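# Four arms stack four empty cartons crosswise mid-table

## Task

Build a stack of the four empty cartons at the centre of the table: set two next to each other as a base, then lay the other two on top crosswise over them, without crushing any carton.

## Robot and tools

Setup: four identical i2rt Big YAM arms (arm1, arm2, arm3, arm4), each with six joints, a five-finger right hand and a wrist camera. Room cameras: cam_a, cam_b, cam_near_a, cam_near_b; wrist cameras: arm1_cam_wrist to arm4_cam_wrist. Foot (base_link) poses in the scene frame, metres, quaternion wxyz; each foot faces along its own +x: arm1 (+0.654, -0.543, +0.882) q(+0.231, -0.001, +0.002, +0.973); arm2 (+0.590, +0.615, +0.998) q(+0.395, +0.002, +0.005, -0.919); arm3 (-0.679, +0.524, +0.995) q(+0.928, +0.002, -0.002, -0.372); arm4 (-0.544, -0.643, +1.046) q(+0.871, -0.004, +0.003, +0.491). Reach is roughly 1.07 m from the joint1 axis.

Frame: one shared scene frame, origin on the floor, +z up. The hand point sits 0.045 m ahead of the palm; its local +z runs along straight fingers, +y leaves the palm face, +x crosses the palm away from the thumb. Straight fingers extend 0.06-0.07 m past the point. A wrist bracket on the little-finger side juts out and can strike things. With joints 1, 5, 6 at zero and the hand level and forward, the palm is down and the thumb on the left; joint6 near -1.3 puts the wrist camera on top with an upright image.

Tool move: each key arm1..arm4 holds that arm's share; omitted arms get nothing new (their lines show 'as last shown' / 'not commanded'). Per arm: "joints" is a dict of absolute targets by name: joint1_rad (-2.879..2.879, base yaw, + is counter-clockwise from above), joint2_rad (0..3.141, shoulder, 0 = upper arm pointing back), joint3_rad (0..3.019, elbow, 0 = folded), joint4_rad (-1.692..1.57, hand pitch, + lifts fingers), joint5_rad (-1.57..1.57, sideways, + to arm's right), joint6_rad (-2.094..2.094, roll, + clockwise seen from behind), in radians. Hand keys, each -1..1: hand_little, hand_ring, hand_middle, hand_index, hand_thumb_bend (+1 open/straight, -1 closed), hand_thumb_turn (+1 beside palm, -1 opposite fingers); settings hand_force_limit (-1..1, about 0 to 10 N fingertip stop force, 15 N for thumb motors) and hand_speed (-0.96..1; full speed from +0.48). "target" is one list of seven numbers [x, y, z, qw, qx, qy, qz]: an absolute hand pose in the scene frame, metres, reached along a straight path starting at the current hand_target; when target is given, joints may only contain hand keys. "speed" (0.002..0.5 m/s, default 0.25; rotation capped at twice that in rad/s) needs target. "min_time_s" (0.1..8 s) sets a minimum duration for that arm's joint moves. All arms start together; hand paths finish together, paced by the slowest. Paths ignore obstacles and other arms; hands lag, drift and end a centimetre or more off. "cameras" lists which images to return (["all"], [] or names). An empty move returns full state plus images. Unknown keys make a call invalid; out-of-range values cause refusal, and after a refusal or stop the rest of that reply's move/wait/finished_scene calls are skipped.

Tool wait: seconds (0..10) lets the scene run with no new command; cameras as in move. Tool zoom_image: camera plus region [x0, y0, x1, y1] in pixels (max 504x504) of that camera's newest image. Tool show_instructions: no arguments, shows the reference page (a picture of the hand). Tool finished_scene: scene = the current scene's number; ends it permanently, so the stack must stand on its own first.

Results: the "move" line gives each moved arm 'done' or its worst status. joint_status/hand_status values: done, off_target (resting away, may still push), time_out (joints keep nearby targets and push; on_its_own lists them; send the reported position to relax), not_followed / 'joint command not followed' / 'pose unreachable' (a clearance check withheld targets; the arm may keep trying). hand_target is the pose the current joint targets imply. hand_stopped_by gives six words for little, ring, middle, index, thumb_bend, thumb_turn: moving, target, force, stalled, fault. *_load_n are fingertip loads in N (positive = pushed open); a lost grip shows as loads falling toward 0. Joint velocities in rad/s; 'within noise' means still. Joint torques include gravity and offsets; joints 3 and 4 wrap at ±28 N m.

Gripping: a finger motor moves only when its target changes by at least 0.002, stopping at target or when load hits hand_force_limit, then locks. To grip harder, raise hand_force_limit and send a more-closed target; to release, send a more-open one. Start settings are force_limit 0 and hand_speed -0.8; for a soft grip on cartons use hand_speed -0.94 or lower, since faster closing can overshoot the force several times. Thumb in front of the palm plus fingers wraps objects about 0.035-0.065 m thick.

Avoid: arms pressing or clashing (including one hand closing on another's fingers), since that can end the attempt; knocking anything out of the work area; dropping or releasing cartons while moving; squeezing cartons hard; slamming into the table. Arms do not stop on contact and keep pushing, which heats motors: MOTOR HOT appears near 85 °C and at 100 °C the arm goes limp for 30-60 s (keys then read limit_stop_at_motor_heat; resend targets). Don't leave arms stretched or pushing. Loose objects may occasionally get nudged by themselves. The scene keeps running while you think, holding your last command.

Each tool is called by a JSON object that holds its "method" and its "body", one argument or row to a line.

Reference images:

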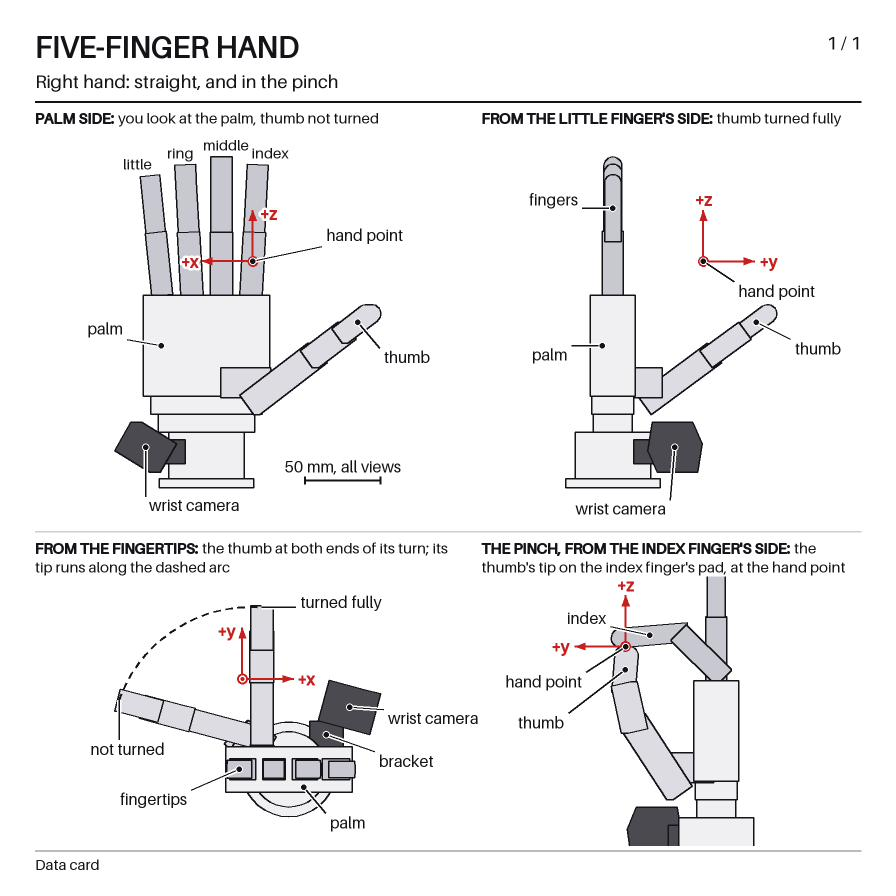

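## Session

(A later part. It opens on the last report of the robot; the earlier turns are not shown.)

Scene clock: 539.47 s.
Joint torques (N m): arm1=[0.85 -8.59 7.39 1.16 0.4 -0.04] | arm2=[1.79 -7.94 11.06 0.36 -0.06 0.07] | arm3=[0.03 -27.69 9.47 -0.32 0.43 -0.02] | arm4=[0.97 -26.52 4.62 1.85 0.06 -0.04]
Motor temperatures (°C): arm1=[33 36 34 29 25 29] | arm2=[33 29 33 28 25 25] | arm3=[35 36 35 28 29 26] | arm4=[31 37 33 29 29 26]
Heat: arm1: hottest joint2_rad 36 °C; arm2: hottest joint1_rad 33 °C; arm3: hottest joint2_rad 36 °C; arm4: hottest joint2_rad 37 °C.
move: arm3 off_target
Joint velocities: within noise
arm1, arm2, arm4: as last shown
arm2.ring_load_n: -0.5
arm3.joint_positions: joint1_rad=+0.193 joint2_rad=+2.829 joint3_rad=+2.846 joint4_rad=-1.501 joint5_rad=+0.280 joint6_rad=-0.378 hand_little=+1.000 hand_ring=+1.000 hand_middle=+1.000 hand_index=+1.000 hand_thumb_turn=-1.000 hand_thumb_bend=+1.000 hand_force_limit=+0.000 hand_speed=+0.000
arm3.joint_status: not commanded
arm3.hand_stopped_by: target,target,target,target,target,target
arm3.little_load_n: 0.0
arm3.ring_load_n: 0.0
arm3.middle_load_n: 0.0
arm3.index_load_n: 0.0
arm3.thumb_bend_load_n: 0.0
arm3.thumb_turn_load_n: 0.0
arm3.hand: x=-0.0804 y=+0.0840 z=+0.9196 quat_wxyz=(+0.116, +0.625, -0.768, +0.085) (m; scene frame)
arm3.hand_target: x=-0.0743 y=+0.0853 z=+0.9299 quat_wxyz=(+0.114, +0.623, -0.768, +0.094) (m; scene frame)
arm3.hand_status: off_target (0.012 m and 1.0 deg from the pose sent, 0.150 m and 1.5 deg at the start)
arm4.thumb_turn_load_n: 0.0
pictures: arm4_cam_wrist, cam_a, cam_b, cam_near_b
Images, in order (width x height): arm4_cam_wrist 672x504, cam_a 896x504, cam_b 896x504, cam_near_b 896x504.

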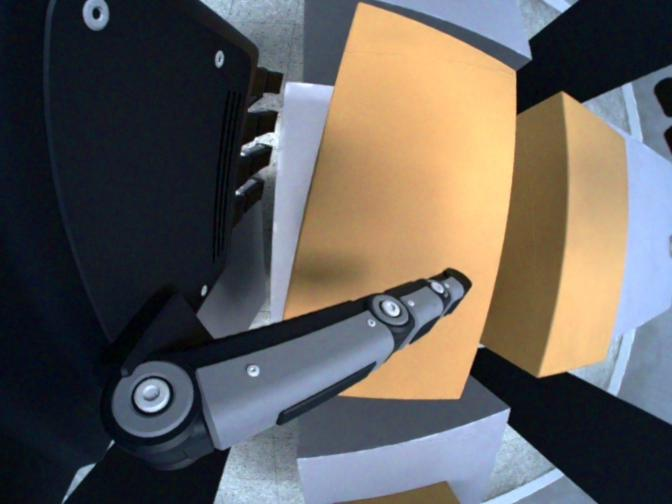

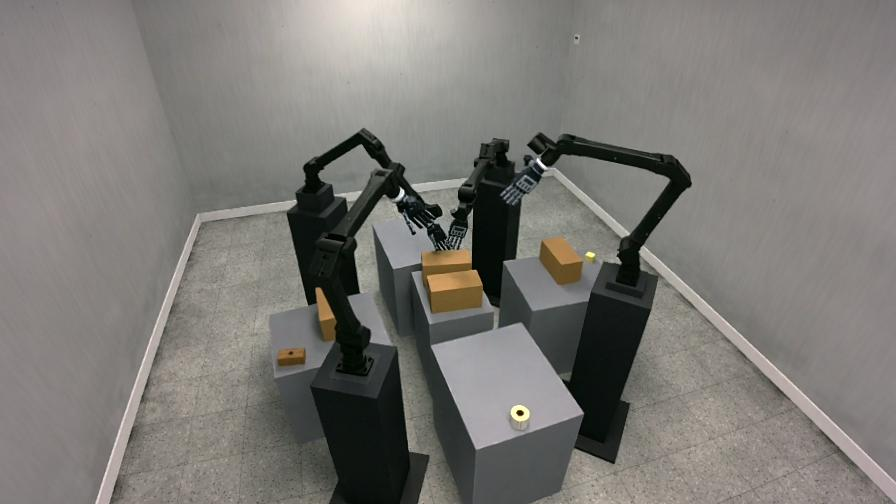

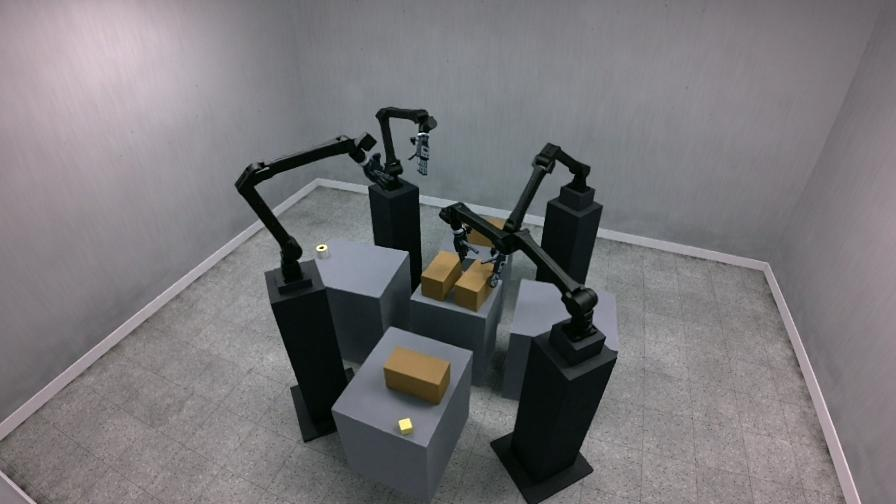

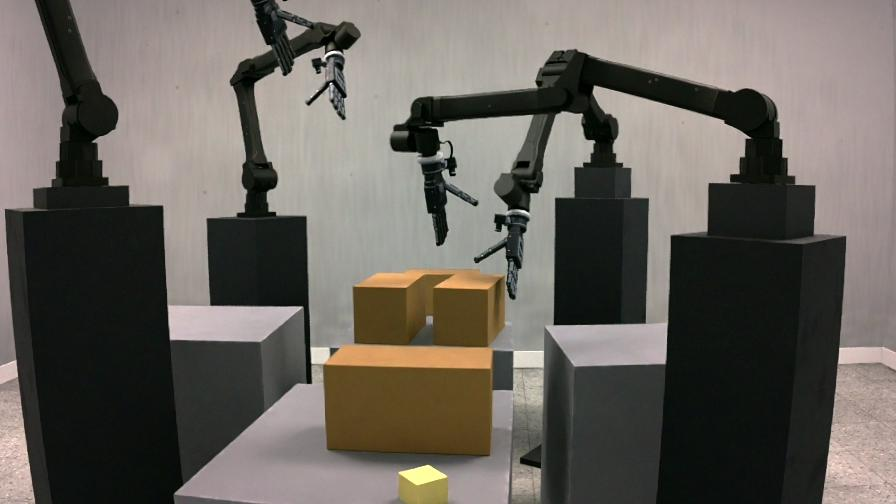

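{"method": "move", "body": {
  "arm3": {"joints": {"joint2_rad": 1.6, "joint3_rad": 1.5, "joint4_rad": -1.0}, "min_time_s": 2.5}
}}

{"method": "move", "body": {
  "arm4": {"target": [-0.062, -0.0105, 0.786, -0.1915, 0.7275, 0.6246, 0.2160], "speed": 0.05},
  "cameras": ["arm4_cam_wrist", "cam_a", "cam_b", "cam_near_b", "cam_near_a"]
}}

{"method": "zoom_image", "body": {
  "camera": "cam_b",
  "region": [390, 200, 530, 340]
}}

{"method": "zoom_image", "body": {
  "camera": "cam_b",
  "region": [330, 310, 480, 450]
}}

{"method": "zoom_image", "body": {
  "camera": "cam_near_b",
  "region": [200, 230, 560, 504]
}}

Scene clock: 564.93 s.
Joint torques (N m): arm1=[0.91 -8.76 7.45 1.2 0.39 -0.04] | arm2=[2.14 -8.12 10.92 0.28 -0.07 0.04] | arm3=[-0.15 -14.45 7.15 1.58 0.41 -0.03] | arm4=[0.85 -26.93 4.7 1.85 0.08 -0.07]
Motor temperatures (°C): arm1=[33 36 34 29 25 29] | arm2=[33 29 33 28 25 25] | arm3=[35 40 36 28 29 26] | arm4=[31 40 33 29 29 26]
Heat: arm1: hottest joint2_rad 36 °C; arm2: hottest joint1_rad 33 °C; arm3: hottest joint2_rad 40 °C; arm4: hottest joint2_rad 40 °C.
move: arm3 done
Joint velocities: within noise
arm1, arm2, arm4: as last shown
arm2.ring_load_n: 0.0
arm3.joint_positions: joint1_rad=+0.193 joint2_rad=+1.595 joint3_rad=+1.513 joint4_rad=-1.016 joint5_rad=+0.280 joint6_rad=-0.378 hand_little=+1.000 hand_ring=+1.000 hand_middle=+1.000 hand_index=+1.000 hand_thumb_turn=-1.000 hand_thumb_bend=+1.000 hand_force_limit=+0.000 hand_speed=+0.000
arm3.joint_status: all done
arm3.hand_stopped_by: target,target,target,target,target,target
arm3.little_load_n: 0.0
arm3.ring_load_n: 0.0
arm3.middle_load_n: 0.0
arm3.index_load_n: 0.0
arm3.thumb_bend_load_n: 0.0
arm3.thumb_turn_load_n: 0.0
arm3.hand: x=-0.2520 y=+0.1921 z=+1.2090 quat_wxyz=(+0.055, +0.587, -0.764, +0.263) (m; scene frame)
arm3.hand_target: x=-0.2493 y=+0.1942 z=+1.2016 quat_wxyz=(+0.055, +0.586, -0.765, +0.263) (m; scene frame)
arm3.hand_status: not commanded
arm4.index_load_n: -0.5
pictures: none

Scene clock: 567.57 s.
Joint torques (N m): arm1=[0.79 -8.82 7.43 1.18 0.37 -0.05] | arm2=[2.2 -7.82 10.88 0.34 -0.07 0.01] | arm3=[-0.21 -14.51 7.12 1.59 0.4 -0.03] | arm4=[0.32 -24.94 7.79 1.17 -0.14 -0.2]
Motor temperatures (°C): arm1=[33 36 34 29 25 29] | arm2=[33 29 33 28 25 25] | arm3=[35 40 36 28 28 26] | arm4=[31 40 33 29 29 26]
Heat: arm1: hottest joint2_rad 36 °C; arm2: hottest joint1_rad 33 °C; arm3: hottest joint2_rad 40 °C; arm4: hottest joint2_rad 40 °C.
move: arm4 off_target
Joint velocities: within noise
arm1, arm2, arm3: as last shown
arm2.little_load_n: -0.5
arm4.joint_positions: joint1_rad=-0.083 joint2_rad=+2.614 joint3_rad=+1.819 joint4_rad=-0.253 joint5_rad=-0.269 joint6_rad=-1.966 hand_little=+1.000 hand_ring=+1.000 hand_middle=+1.000 hand_index=+1.000 hand_thumb_turn=-1.000 hand_thumb_bend=+1.000 hand_force_limit=+0.000 hand_speed=+0.000
arm4.joint_status: not commanded
arm4.hand_stopped_by: target,target,target,target,target,target
arm4.little_load_n: 0.0
arm4.ring_load_n: 0.0
arm4.middle_load_n: 0.0
arm4.index_load_n: 0.0
arm4.thumb_bend_load_n: -0.5
arm4.thumb_turn_load_n: 0.0
arm4.hand: x=-0.0726 y=-0.0176 z=+0.7844 quat_wxyz=(-0.191, +0.730, +0.622, +0.208) (m; scene frame)
arm4.hand_target: x=-0.0622 y=-0.0111 z=+0.7862 quat_wxyz=(-0.191, +0.727, +0.624, +0.216) (m; scene frame)
arm4.hand_status: off_target (0.013 m and 1.0 deg from the pose sent, 0.105 m and 3.8 deg at the start)
pictures: arm4_cam_wrist, cam_a, cam_b, cam_near_a, cam_near_b
Images, in order (width x height): arm4_cam_wrist 672x504, cam_a 896x504, cam_b 896x504, cam_near_a 896x504, cam_near_b 896x504.

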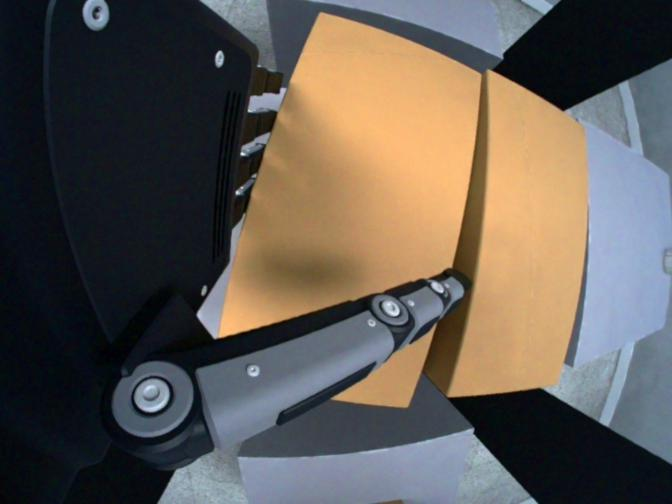

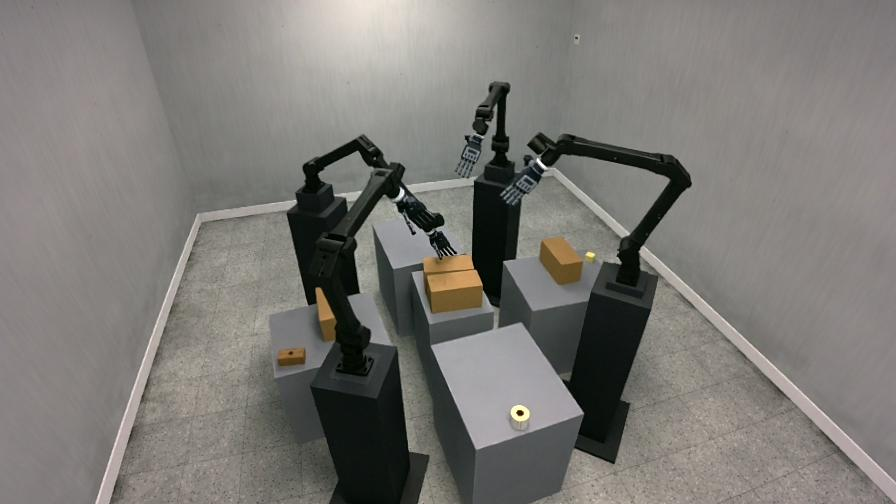

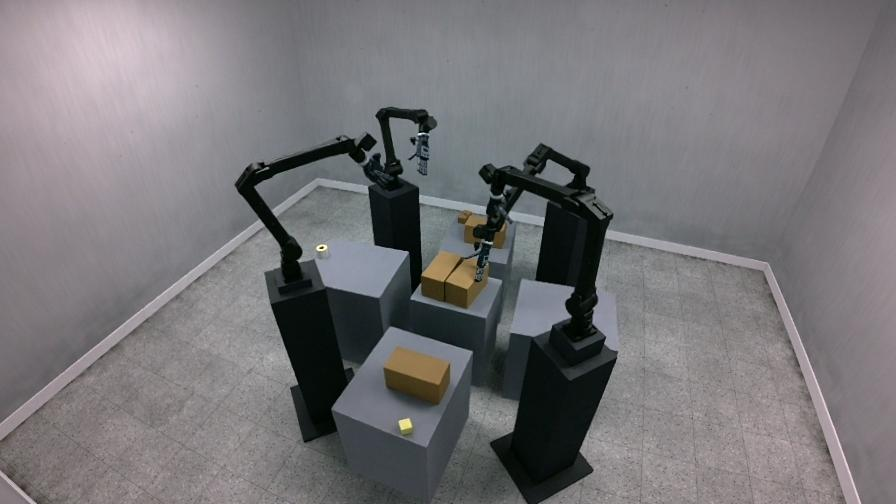

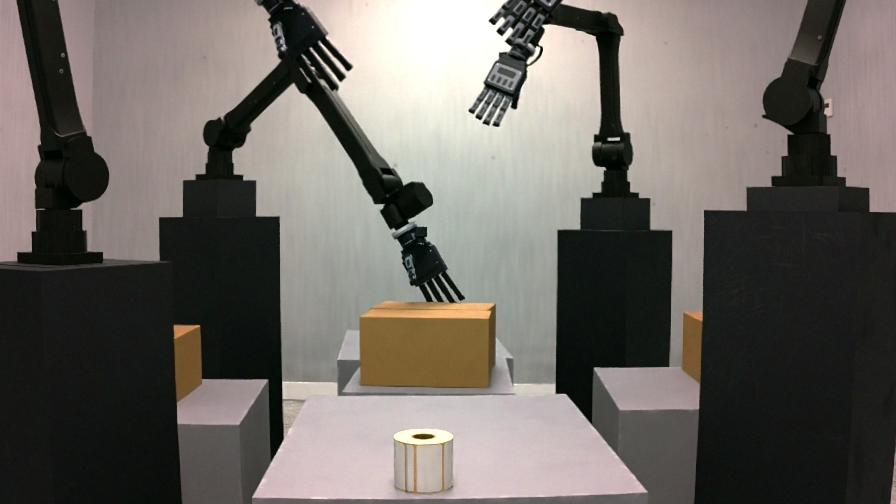

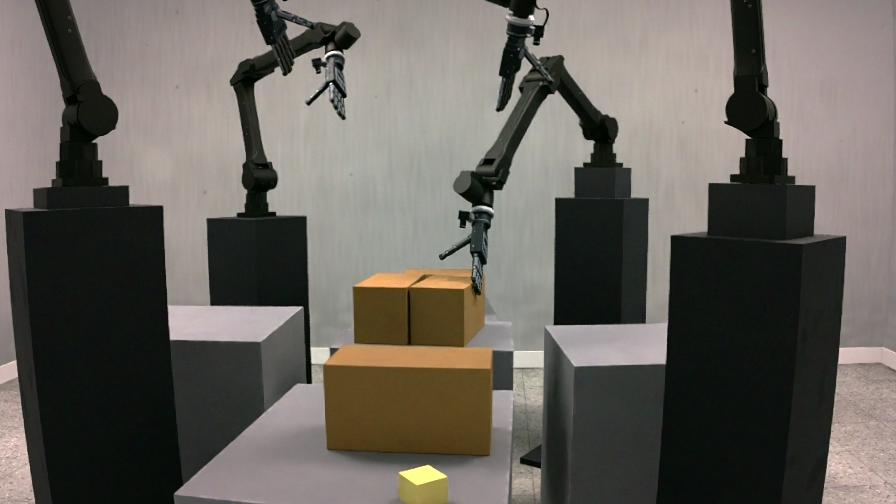

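Scaled by 3.600 from the camera's 896x504 image, which has a finer 1280x720 frame.

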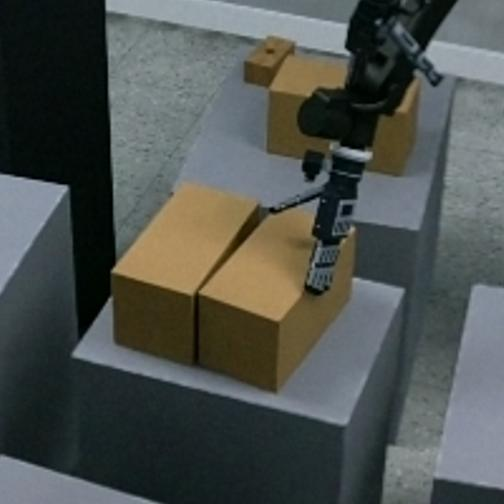

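Scaled by 3.360 from the camera's 896x504 image, which has a finer 1280x720 frame.

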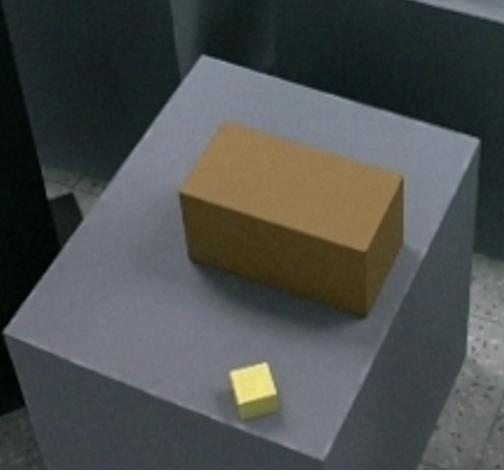

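Scaled by 1.400 from the camera's 896x504 image, which has a finer 1280x720 frame.

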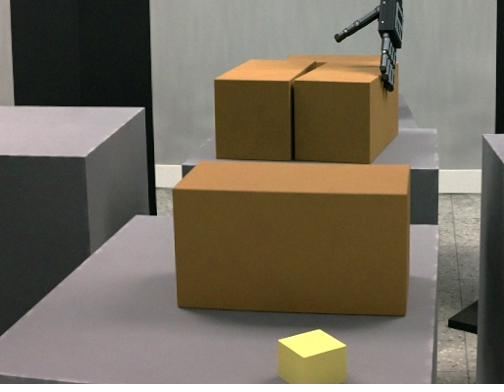

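{"method": "move", "body": {
  "arm4": {"target": [-0.0967, -0.0062, 0.786, -0.1915, 0.7275, 0.6246, 0.2160], "speed": 0.08}
}}

{"method": "move", "body": {
  "arm4": {"target": [-0.1046, -0.0757, 0.786, -0.1915, 0.7275, 0.6246, 0.2160], "speed": 0.08}
}}

{"method": "move", "body": {
  "arm4": {"target": [-0.0440, -0.0831, 0.786, -0.1915, 0.7275, 0.6246, 0.2160], "speed": 0.05},
  "cameras": ["arm4_cam_wrist", "cam_b", "cam_near_b"]
}}

{"method": "zoom_image", "body": {
  "camera": "cam_b",
  "region": [390, 200, 530, 340]
}}

Scene clock: 573.90 s.
Joint torques (N m): arm1=[0.97 -8.76 7.43 1.18 0.38 -0.03] | arm2=[2.02 -8.41 11.03 0.39 -0.1 0.04] | arm3=[-0.21 -14.45 7.16 1.55 0.41 -0.02] | arm4=[0.67 -27.28 5.2 1.89 0.01 -0.05]
Motor temperatures (°C): arm1=[33 36 34 29 25 29] | arm2=[33 29 33 28 25 25] | arm3=[35 39 36 28 28 26] | arm4=[31 39 33 29 29 26]
Heat: arm1: hottest joint2_rad 36 °C; arm2: hottest joint1_rad 33 °C; arm3: hottest joint2_rad 39 °C; arm4: hottest joint2_rad 39 °C.
move: arm4 off_target
Joint velocities: within noise
arm1, arm2, arm3: as last shown
arm2.little_load_n: 0.0
arm3.ring_load_n: -0.5
arm4.joint_positions: joint1_rad=-0.043 joint2_rad=+2.614 joint3_rad=+1.775 joint4_rad=-0.217 joint5_rad=-0.250 joint6_rad=-1.947 hand_little=+1.000 hand_ring=+1.000 hand_middle=+1.000 hand_index=+1.000 hand_thumb_turn=-1.000 hand_thumb_bend=+1.000 hand_force_limit=+0.000 hand_speed=+0.000
arm4.joint_status: not commanded
arm4.hand_stopped_by: target,target,target,target,target,target
arm4.little_load_n: 0.0
arm4.ring_load_n: 0.0
arm4.middle_load_n: 0.0
arm4.index_load_n: 0.0
arm4.thumb_bend_load_n: 0.0
arm4.thumb_turn_load_n: 0.0
arm4.hand: x=-0.1033 y=-0.0144 z=+0.7716 quat_wxyz=(-0.187, +0.727, +0.629, +0.201) (m; scene frame)
arm4.hand_target: x=-0.0970 y=-0.0063 z=+0.7859 quat_wxyz=(-0.191, +0.726, +0.624, +0.215) (m; scene frame)
arm4.hand_status: off_target (0.018 m and 1.8 deg from the pose sent, 0.027 m and 1.0 deg at the start)
pictures: none

Scene clock: 575.43 s.
Joint torques (N m): arm1=[0.97 -9 7.43 1.16 0.39 -0.04] | arm2=[2.37 -7.94 10.86 0.23 -0.06 0.06] | arm3=[-0.15 -14.56 7.16 1.59 0.4 -0.03] | arm4=[0.67 -26.05 4.08 1.81 -0.24 -0.19]
Motor temperatures (°C): arm1=[33 36 34 29 25 29] | arm2=[33 29 33 28 25 25] | arm3=[35 39 36 28 28 26] | arm4=[31 39 33 29 29 26]
Heat: arm1: hottest joint2_rad 36 °C; arm2: hottest joint1_rad 33 °C; arm3: hottest joint2_rad 39 °C; arm4: hottest joint2_rad 39 °C.
move: arm4 off_target
Joint velocities: within noise
arm1, arm2, arm3: as last shown
arm3.ring_load_n: 0.0
arm4.joint_positions: joint1_rad=-0.092 joint2_rad=+2.517 joint3_rad=+1.526 joint4_rad=-0.078 joint5_rad=-0.271 joint6_rad=-1.974 hand_little=+1.000 hand_ring=+1.000 hand_middle=+1.000 hand_index=+1.000 hand_thumb_turn=-1.000 hand_thumb_bend=+1.000 hand_force_limit=+0.000 hand_speed=+0.000
arm4.joint_status: not commanded
arm4.hand_stopped_by: target,target,target,target,target,target
arm4.little_load_n: 0.0
arm4.ring_load_n: 0.0
arm4.middle_load_n: 0.0
arm4.index_load_n: 0.0
arm4.thumb_bend_load_n: 0.0
arm4.thumb_turn_load_n: 0.0
arm4.hand: x=-0.1137 y=-0.0842 z=+0.7697 quat_wxyz=(-0.188, +0.733, +0.622, +0.199) (m; scene frame)
arm4.hand_target: x=-0.1046 y=-0.0759 z=+0.7860 quat_wxyz=(-0.191, +0.727, +0.624, +0.216) (m; scene frame)
arm4.hand_status: off_target (0.021 m and 2.1 deg from the pose sent, 0.063 m and 1.8 deg at the start)
pictures: none

Scene clock: 577.27 s.
Joint torques (N m): arm1=[0.85 -8.76 7.45 1.17 0.37 -0.03] | arm2=[2.78 -8.59 10.99 0.46 -0.08 0.04] | arm3=[0.03 -14.45 7.15 1.54 0.41 -0.02] | arm4=[0.21 -23.77 6.89 1.05 -0.13 -0.2]
Motor temperatures (°C): arm1=[33 36 34 29 25 29] | arm2=[33 29 33 28 25 25] | arm3=[35 38 36 28 28 26] | arm4=[31 39 33 29 29 26]
Heat: arm1: hottest joint2_rad 36 °C; arm2: hottest joint1_rad 33 °C; arm3: hottest joint2_rad 38 °C; arm4: hottest joint2_rad 39 °C.
move: arm4 off_target
Joint velocities: within noise
arm1, arm2, arm3: as last shown
arm3.index_load_n: 0.5
arm4.joint_positions: joint1_rad=-0.171 joint2_rad=+2.533 joint3_rad=+1.625 joint4_rad=-0.162 joint5_rad=-0.314 joint6_rad=-2.048 hand_little=+1.000 hand_ring=+1.000 hand_middle=+1.000 hand_index=+1.000 hand_thumb_turn=-1.000 hand_thumb_bend=+1.000 hand_force_limit=+0.000 hand_speed=+0.000
arm4.joint_status: not commanded
arm4.hand_stopped_by: target,target,target,target,target,target
arm4.little_load_n: 0.0
arm4.ring_load_n: 0.0
arm4.middle_load_n: 0.0
arm4.index_load_n: 0.0
arm4.thumb_bend_load_n: 0.0
arm4.thumb_turn_load_n: 0.0
arm4.hand: x=-0.0556 y=-0.0891 z=+0.7846 quat_wxyz=(-0.192, +0.729, +0.623, +0.208) (m; scene frame)
arm4.hand_target: x=-0.0442 y=-0.0835 z=+0.7864 quat_wxyz=(-0.191, +0.727, +0.624, +0.216) (m; scene frame)
arm4.hand_status: off_target (0.013 m and 0.9 deg from the pose sent, 0.072 m and 2.1 deg at the start)
pictures: arm4_cam_wrist, cam_b, cam_near_b
Images, in order (width x height): arm4_cam_wrist 672x504, cam_b 896x504, cam_near_b 896x504.

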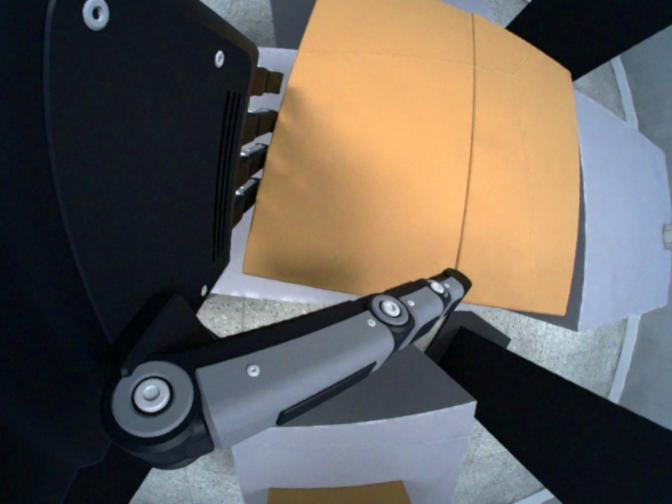

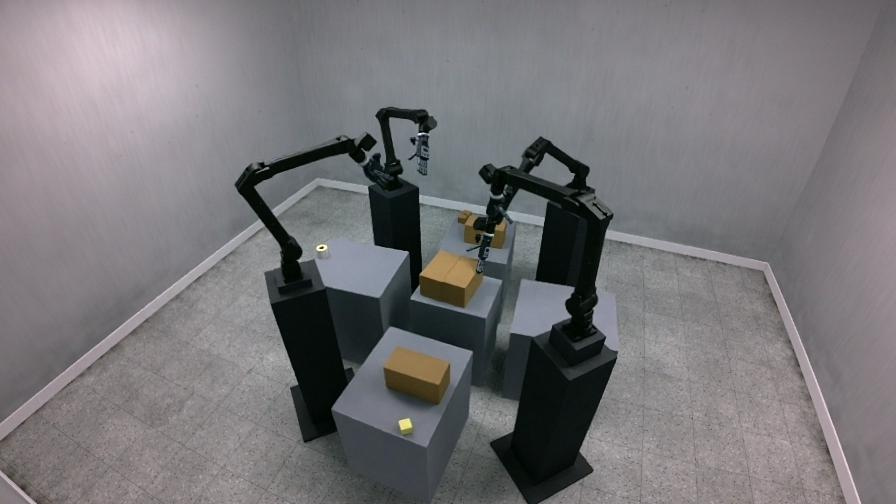

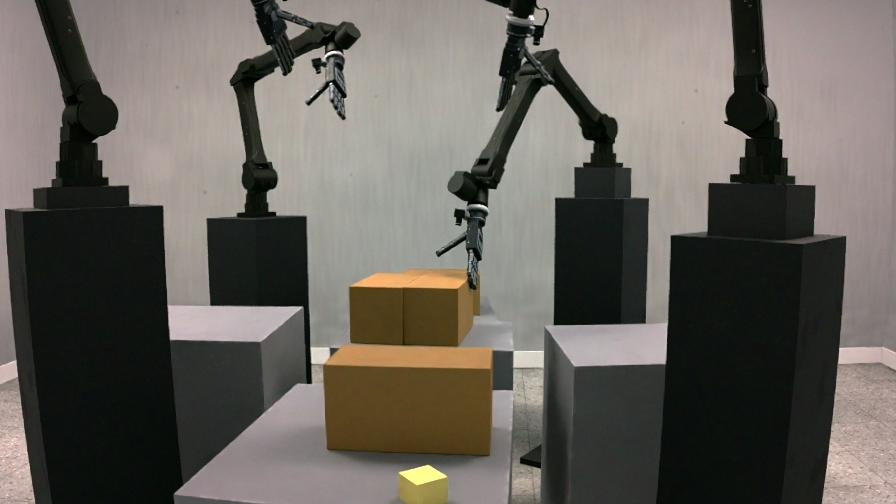

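Scaled by 3.600 from the camera's 896x504 image, which has a finer 1280x720 frame.

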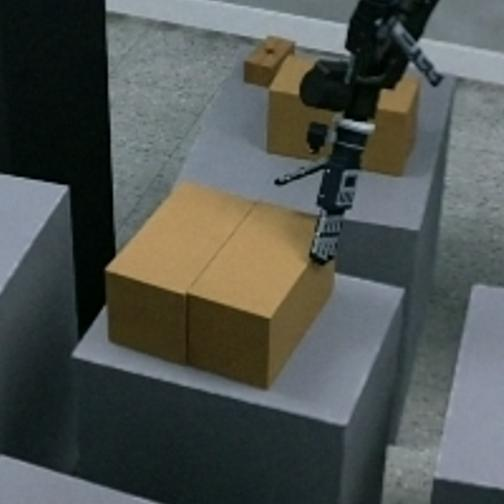

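{"method": "move", "body": {
  "arm3": {"joints": {"joint1_rad": 1.241, "joint2_rad": 2.0, "joint3_rad": 1.494, "joint4_rad": -0.68, "joint5_rad": 0.209, "joint6_rad": -1.098}, "min_time_s": 3},
  "arm4": {"target": [-0.1046, -0.0857, 0.90, -0.1915, 0.7275, 0.6246, 0.2160], "speed": 0.1}
}}

{"method": "move", "body": {
  "arm3": {"joints": {"joint2_rad": 2.124, "joint4_rad": -0.555}, "min_time_s": 1.5},
  "arm2": {"joints": {"joint1_rad": -0.651, "joint2_rad": 1.951, "joint3_rad": 1.221, "joint4_rad": -0.41, "joint5_rad": 0.082, "joint6_rad": -1.393}, "min_time_s": 3.5},
  "arm4": {"joints": {"joint2_rad": 1.4, "joint3_rad": 1.4, "joint4_rad": -1.0}, "min_time_s": 3},
  "cameras": ["arm2_cam_wrist", "arm3_cam_wrist", "cam_a", "cam_b", "cam_near_a", "cam_near_b"]
}}

{"method": "zoom_image", "body": {
  "camera": "arm2_cam_wrist",
  "region": [230, 10, 550, 400]
}}

{"method": "zoom_image", "body": {
  "camera": "arm3_cam_wrist",
  "region": [230, 10, 550, 400]
}}

Scene clock: 625.60 s.
Joint torques (N m): arm1=[0.67 -8.88 7.45 1.16 0.39 -0.04] | arm2=[2.43 -8.35 10.78 0.38 -0.06 0.04] | arm3=[-1.14 -17.96 6.39 1.44 0.16 -0.18] | arm4=[1.08 -24.12 5.19 1.13 -0.02 -0.06]
Motor temperatures (°C): arm1=[33 36 34 29 25 29] | arm2=[33 29 33 28 25 25] | arm3=[35 35 35 28 28 26] | arm4=[31 38 33 28 29 26]
Heat: arm1: hottest joint2_rad 36 °C; arm2: hottest joint1_rad 33 °C; arm3: hottest joint1_rad 35 °C; arm4: hottest joint2_rad 38 °C.
move: arm3 done; arm4 done
Joint velocities: within noise
arm1.joint_positions: joint1_rad=-0.119 joint2_rad=+1.305 joint3_rad=+1.502 joint4_rad=-1.215 joint5_rad=+0.394 joint6_rad=-0.480 hand_little=+1.000 hand_ring=+1.000 hand_middle=+1.000 hand_index=+1.000 hand_thumb_turn=-1.000 hand_thumb_bend=+1.000 hand_force_limit=+0.000 hand_speed=+0.000
arm1.joint_status: not commanded
arm1.hand_stopped_by: target,target,target,target,target,target
arm1.little_load_n: 0.0
arm1.ring_load_n: 0.0
arm1.middle_load_n: 0.0
arm1.index_load_n: 0.0
arm1.thumb_bend_load_n: -0.5
arm1.thumb_turn_load_n: 0.0
arm1.hand: x=+0.3300 y=-0.2375 z=+1.2176 quat_wxyz=(-0.305, +0.737, +0.592, +0.115) (m; scene frame)
arm1.hand_target: x=+0.3273 y=-0.2372 z=+1.2203 quat_wxyz=(-0.313, +0.735, +0.591, +0.113) (m; scene frame)
arm1.hand_status: not commanded
arm2.joint_positions: joint1_rad=+0.129 joint2_rad=+1.201 joint3_rad=+1.308 joint4_rad=-0.986 joint5_rad=-0.198 joint6_rad=-1.998 hand_little=+1.000 hand_ring=+1.000 hand_middle=+1.000 hand_index=+1.000 hand_thumb_turn=-1.000 hand_thumb_bend=+1.000 hand_force_limit=+0.000 hand_speed=+0.000
arm2.joint_status: not commanded
arm2.hand_stopped_by: target,target,target,target,target,target
arm2.little_load_n: 0.0
arm2.ring_load_n: 0.0
arm2.middle_load_n: 0.0
arm2.index_load_n: 0.0
arm2.thumb_bend_load_n: 0.0
arm2.thumb_turn_load_n: 0.5
arm2.hand: x=+0.2702 y=+0.2224 z=+1.3270 quat_wxyz=(+0.299, +0.619, -0.706, +0.171) (m; scene frame)
arm2.hand_target: x=+0.2782 y=+0.2225 z=+1.3206 quat_wxyz=(+0.288, +0.622, -0.708, +0.171) (m; scene frame)
arm2.hand_status: not commanded
arm3.joint_positions: joint1_rad=+1.246 joint2_rad=+1.980 joint3_rad=+1.505 joint4_rad=-0.696 joint5_rad=+0.211 joint6_rad=-1.090 hand_little=+1.000 hand_ring=+1.000 hand_middle=+1.000 hand_index=+1.000 hand_thumb_turn=-1.000 hand_thumb_bend=+1.000 hand_force_limit=+0.000 hand_speed=+0.000
arm3.joint_status: all done
arm3.hand_stopped_by: target,target,target,target,target,target
arm3.little_load_n: 0.0
arm3.ring_load_n: 0.0
arm3.middle_load_n: 0.0
arm3.index_load_n: 0.0
arm3.thumb_bend_load_n: 0.0
arm3.thumb_turn_load_n: 0.0
arm3.hand: x=-0.0902 y=+0.7427 z=+1.0183 quat_wxyz=(-0.001, +0.974, -0.020, +0.226) (m; scene frame)
arm3.hand_target: x=-0.0915 y=+0.7387 z=+1.0030 quat_wxyz=(+0.003, +0.976, -0.017, +0.219) (m; scene frame)
arm3.hand_status: not commanded
arm4.joint_positions: joint1_rad=-0.111 joint2_rad=+2.262 joint3_rad=+1.425 joint4_rad=-0.209 joint5_rad=-0.282 joint6_rad=-2.002 hand_little=+1.000 hand_ring=+1.000 hand_middle=+1.000 hand_index=+1.000 hand_thumb_turn=-1.000 hand_thumb_bend=+1.000 hand_force_limit=+0.000 hand_speed=+0.000
arm4.joint_status: not commanded
arm4.hand_stopped_by: target,target,target,target,target,target
arm4.little_load_n: 0.0
arm4.ring_load_n: 0.0
arm4.middle_load_n: 0.0
arm4.index_load_n: -0.5
arm4.thumb_bend_load_n: 0.0
arm4.thumb_turn_load_n: 0.0
arm4.hand: x=-0.1037 y=-0.0895 z=+0.8916 quat_wxyz=(-0.190, +0.726, +0.626, +0.213) (m; scene frame)
arm4.hand_target: x=-0.1046 y=-0.0856 z=+0.9000 quat_wxyz=(-0.191, +0.726, +0.624, +0.216) (m; scene frame)
arm4.hand_status: done (0.009 m and 0.4 deg from the pose sent, 0.125 m and 0.9 deg at the start)
pictures: none

Scene clock: 629.73 s.
Joint torques (N m): arm1=[0.67 -8.64 7.46 1.18 0.38 -0.05] | arm2=[1.55 -13.92 8.09 1.26 0.11 0.04] | arm3=[-1.03 -18.67 5.94 1.44 0.16 -0.18] | arm4=[1.32 -14.15 7.75 1.24 -0.04 -0.06]
Motor temperatures (°C): arm1=[33 36 34 29 25 29] | arm2=[33 29 33 28 25 25] | arm3=[35 35 35 28 28 26] | arm4=[31 38 34 28 29 26]
Heat: arm1: hottest joint2_rad 36 °C; arm2: hottest joint1_rad 33 °C; arm3: hottest joint1_rad 35 °C; arm4: hottest joint2_rad 38 °C.
move: arm2 done; arm3 done; arm4 done
Joint velocities: within noise
arm1: as last shown
arm2.joint_positions: joint1_rad=-0.646 joint2_rad=+1.934 joint3_rad=+1.226 joint4_rad=-0.426 joint5_rad=+0.079 joint6_rad=-1.402 hand_little=+1.000 hand_ring=+1.000 hand_middle=+1.000 hand_index=+1.000 hand_thumb_turn=-1.000 hand_thumb_bend=+1.000 hand_force_limit=+0.000 hand_speed=+0.000
arm2.joint_status: all done
arm2.hand_stopped_by: target,target,target,target,target,target
arm2.little_load_n: 0.0
arm2.ring_load_n: 0.0
arm2.middle_load_n: 0.0
arm2.index_load_n: 0.0
arm2.thumb_bend_load_n: 0.0
arm2.thumb_turn_load_n: 0.0
arm2.hand: x=+0.0018 y=+0.5883 z=+0.9543 quat_wxyz=(+0.220, -0.009, -0.975, -0.008) (m; scene frame)
arm2.hand_target: x=+0.0031 y=+0.5919 z=+0.9445 quat_wxyz=(+0.218, -0.016, -0.976, -0.009) (m; scene frame)
arm2.hand_status: not commanded
arm3.joint_positions: joint1_rad=+1.246 joint2_rad=+2.102 joint3_rad=+1.505 joint4_rad=-0.571 joint5_rad=+0.211 joint6_rad=-1.090 hand_little=+1.000 hand_ring=+1.000 hand_middle=+1.000 hand_index=+1.000 hand_thumb_turn=-1.000 hand_thumb_bend=+1.000 hand_force_limit=+0.000 hand_speed=+0.000
arm3.joint_status: all done
arm3.hand_stopped_by: target,target,target,target,target,target
arm3.little_load_n: 0.0
arm3.ring_load_n: 0.0
arm3.middle_load_n: 0.0
arm3.index_load_n: 0.0
arm3.thumb_bend_load_n: 0.0
arm3.thumb_turn_load_n: 0.0
arm3.hand: x=-0.0770 y=+0.7495 z=+0.9506 quat_wxyz=(-0.002, +0.974, -0.020, +0.227) (m; scene frame)
arm3.hand_target: x=-0.0803 y=+0.7445 z=+0.9337 quat_wxyz=(+0.003, +0.975, -0.017, +0.219) (m; scene frame)
arm3.hand_status: not commanded
arm4.joint_positions: joint1_rad=-0.111 joint2_rad=+1.402 joint3_rad=+1.396 joint4_rad=-0.993 joint5_rad=-0.281 joint6_rad=-2.002 hand_little=+1.000 hand_ring=+1.000 hand_middle=+1.000 hand_index=+1.000 hand_thumb_turn=-1.000 hand_thumb_bend=+1.000 hand_force_limit=+0.000 hand_speed=+0.000
arm4.joint_status: all done
arm4.hand_stopped_by: target,target,target,target,target,target
arm4.little_load_n: 0.0
arm4.ring_load_n: 0.0
arm4.middle_load_n: 0.0
arm4.index_load_n: 0.0
arm4.thumb_bend_load_n: -0.5
arm4.thumb_turn_load_n: 0.0
arm4.hand: x=-0.1960 y=-0.2065 z=+1.3172 quat_wxyz=(-0.194, +0.719, +0.624, +0.235) (m; scene frame)
arm4.hand_target: x=-0.1987 y=-0.2062 z=+1.3193 quat_wxyz=(-0.195, +0.721, +0.623, +0.234) (m; scene frame)
arm4.hand_status: not commanded
pictures: arm2_cam_wrist, arm3_cam_wrist, cam_a, cam_b, cam_near_a, cam_near_b
Images, in order (width x height): arm2_cam_wrist 672x504, arm3_cam_wrist 672x504, cam_a 896x504, cam_b 896x504, cam_near_a 896x504, cam_near_b 896x504.

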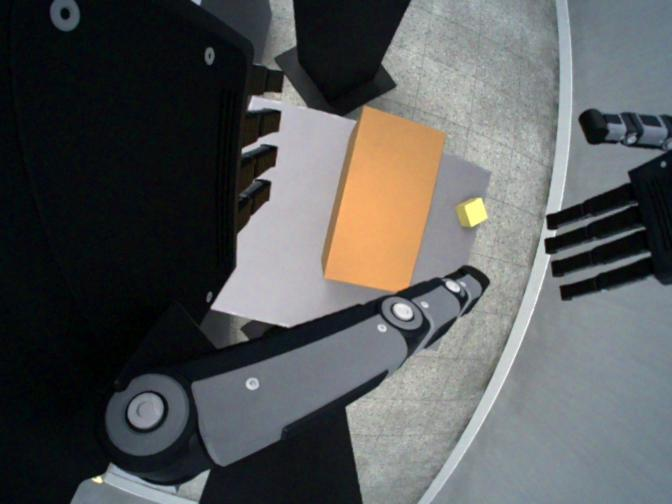

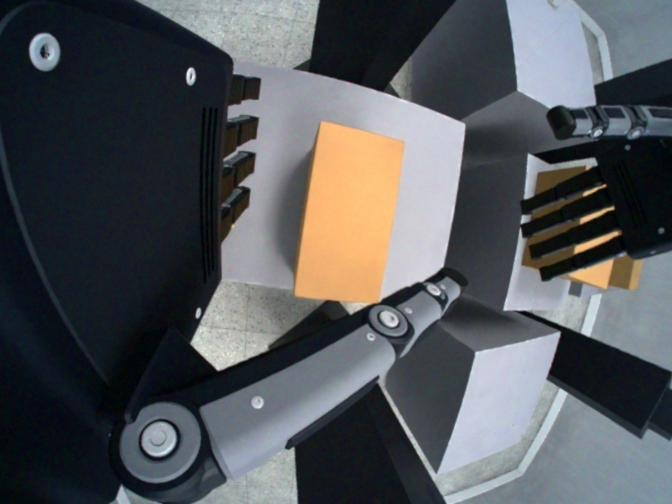

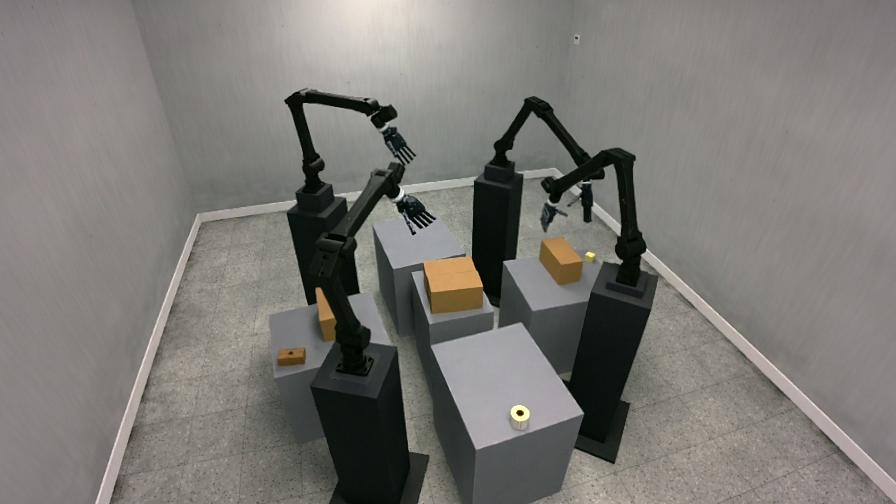

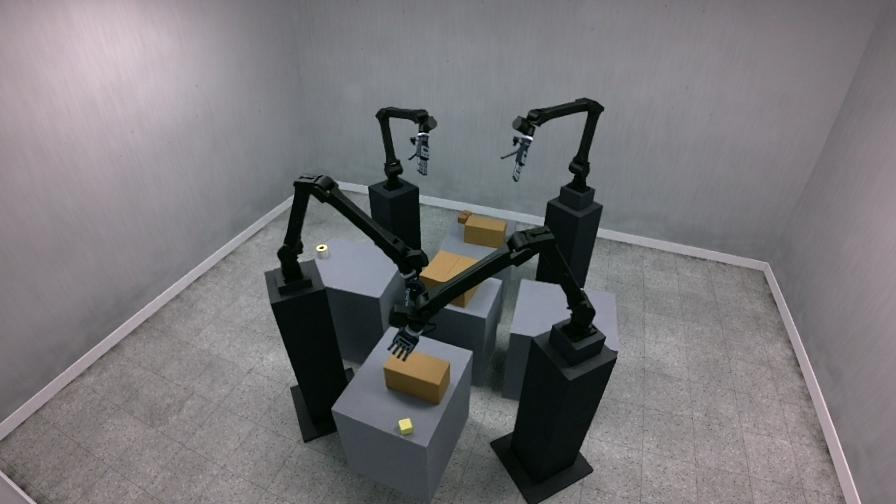

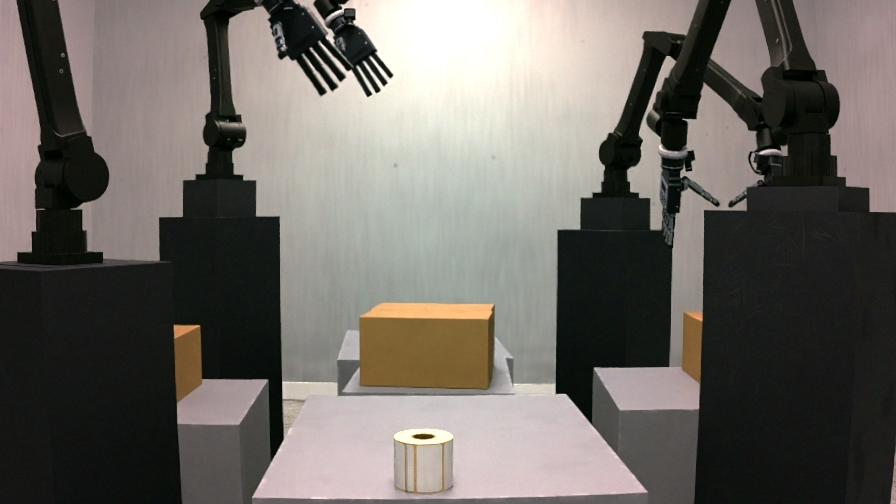

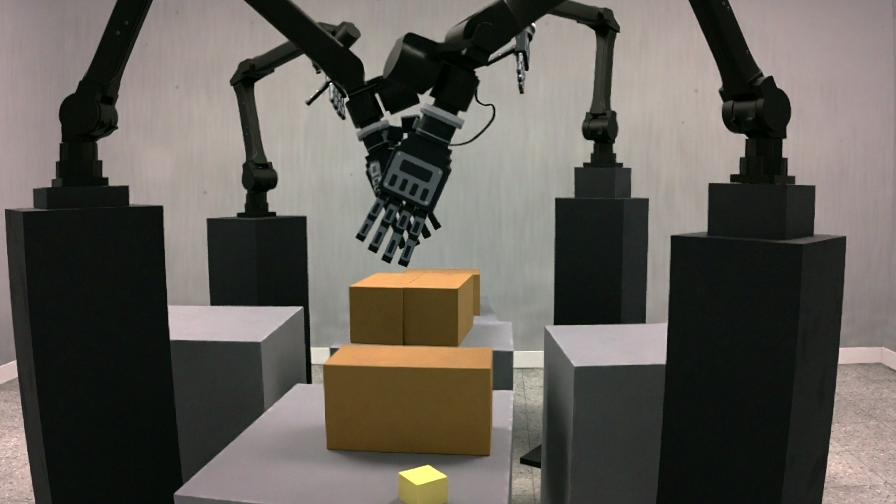

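Scaled by 1.292 from the camera's 672x504 image, which has a finer 960x720 frame.

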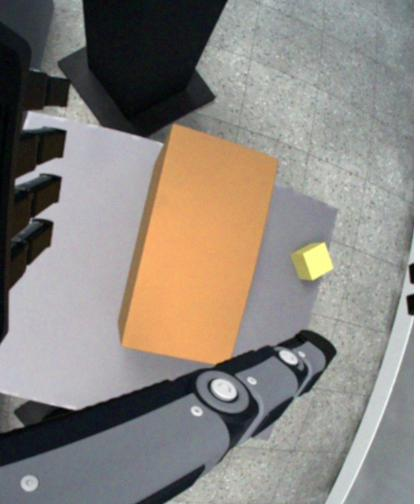

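Scaled by 1.292 from the camera's 672x504 image, which has a finer 960x720 frame.

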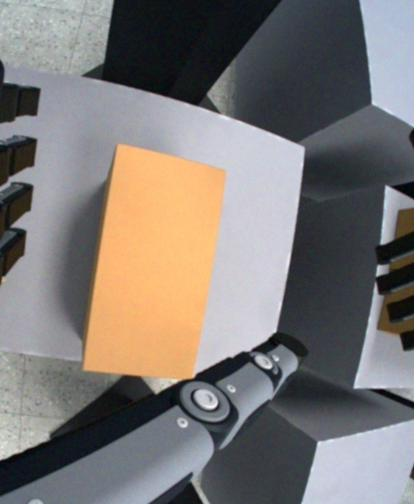

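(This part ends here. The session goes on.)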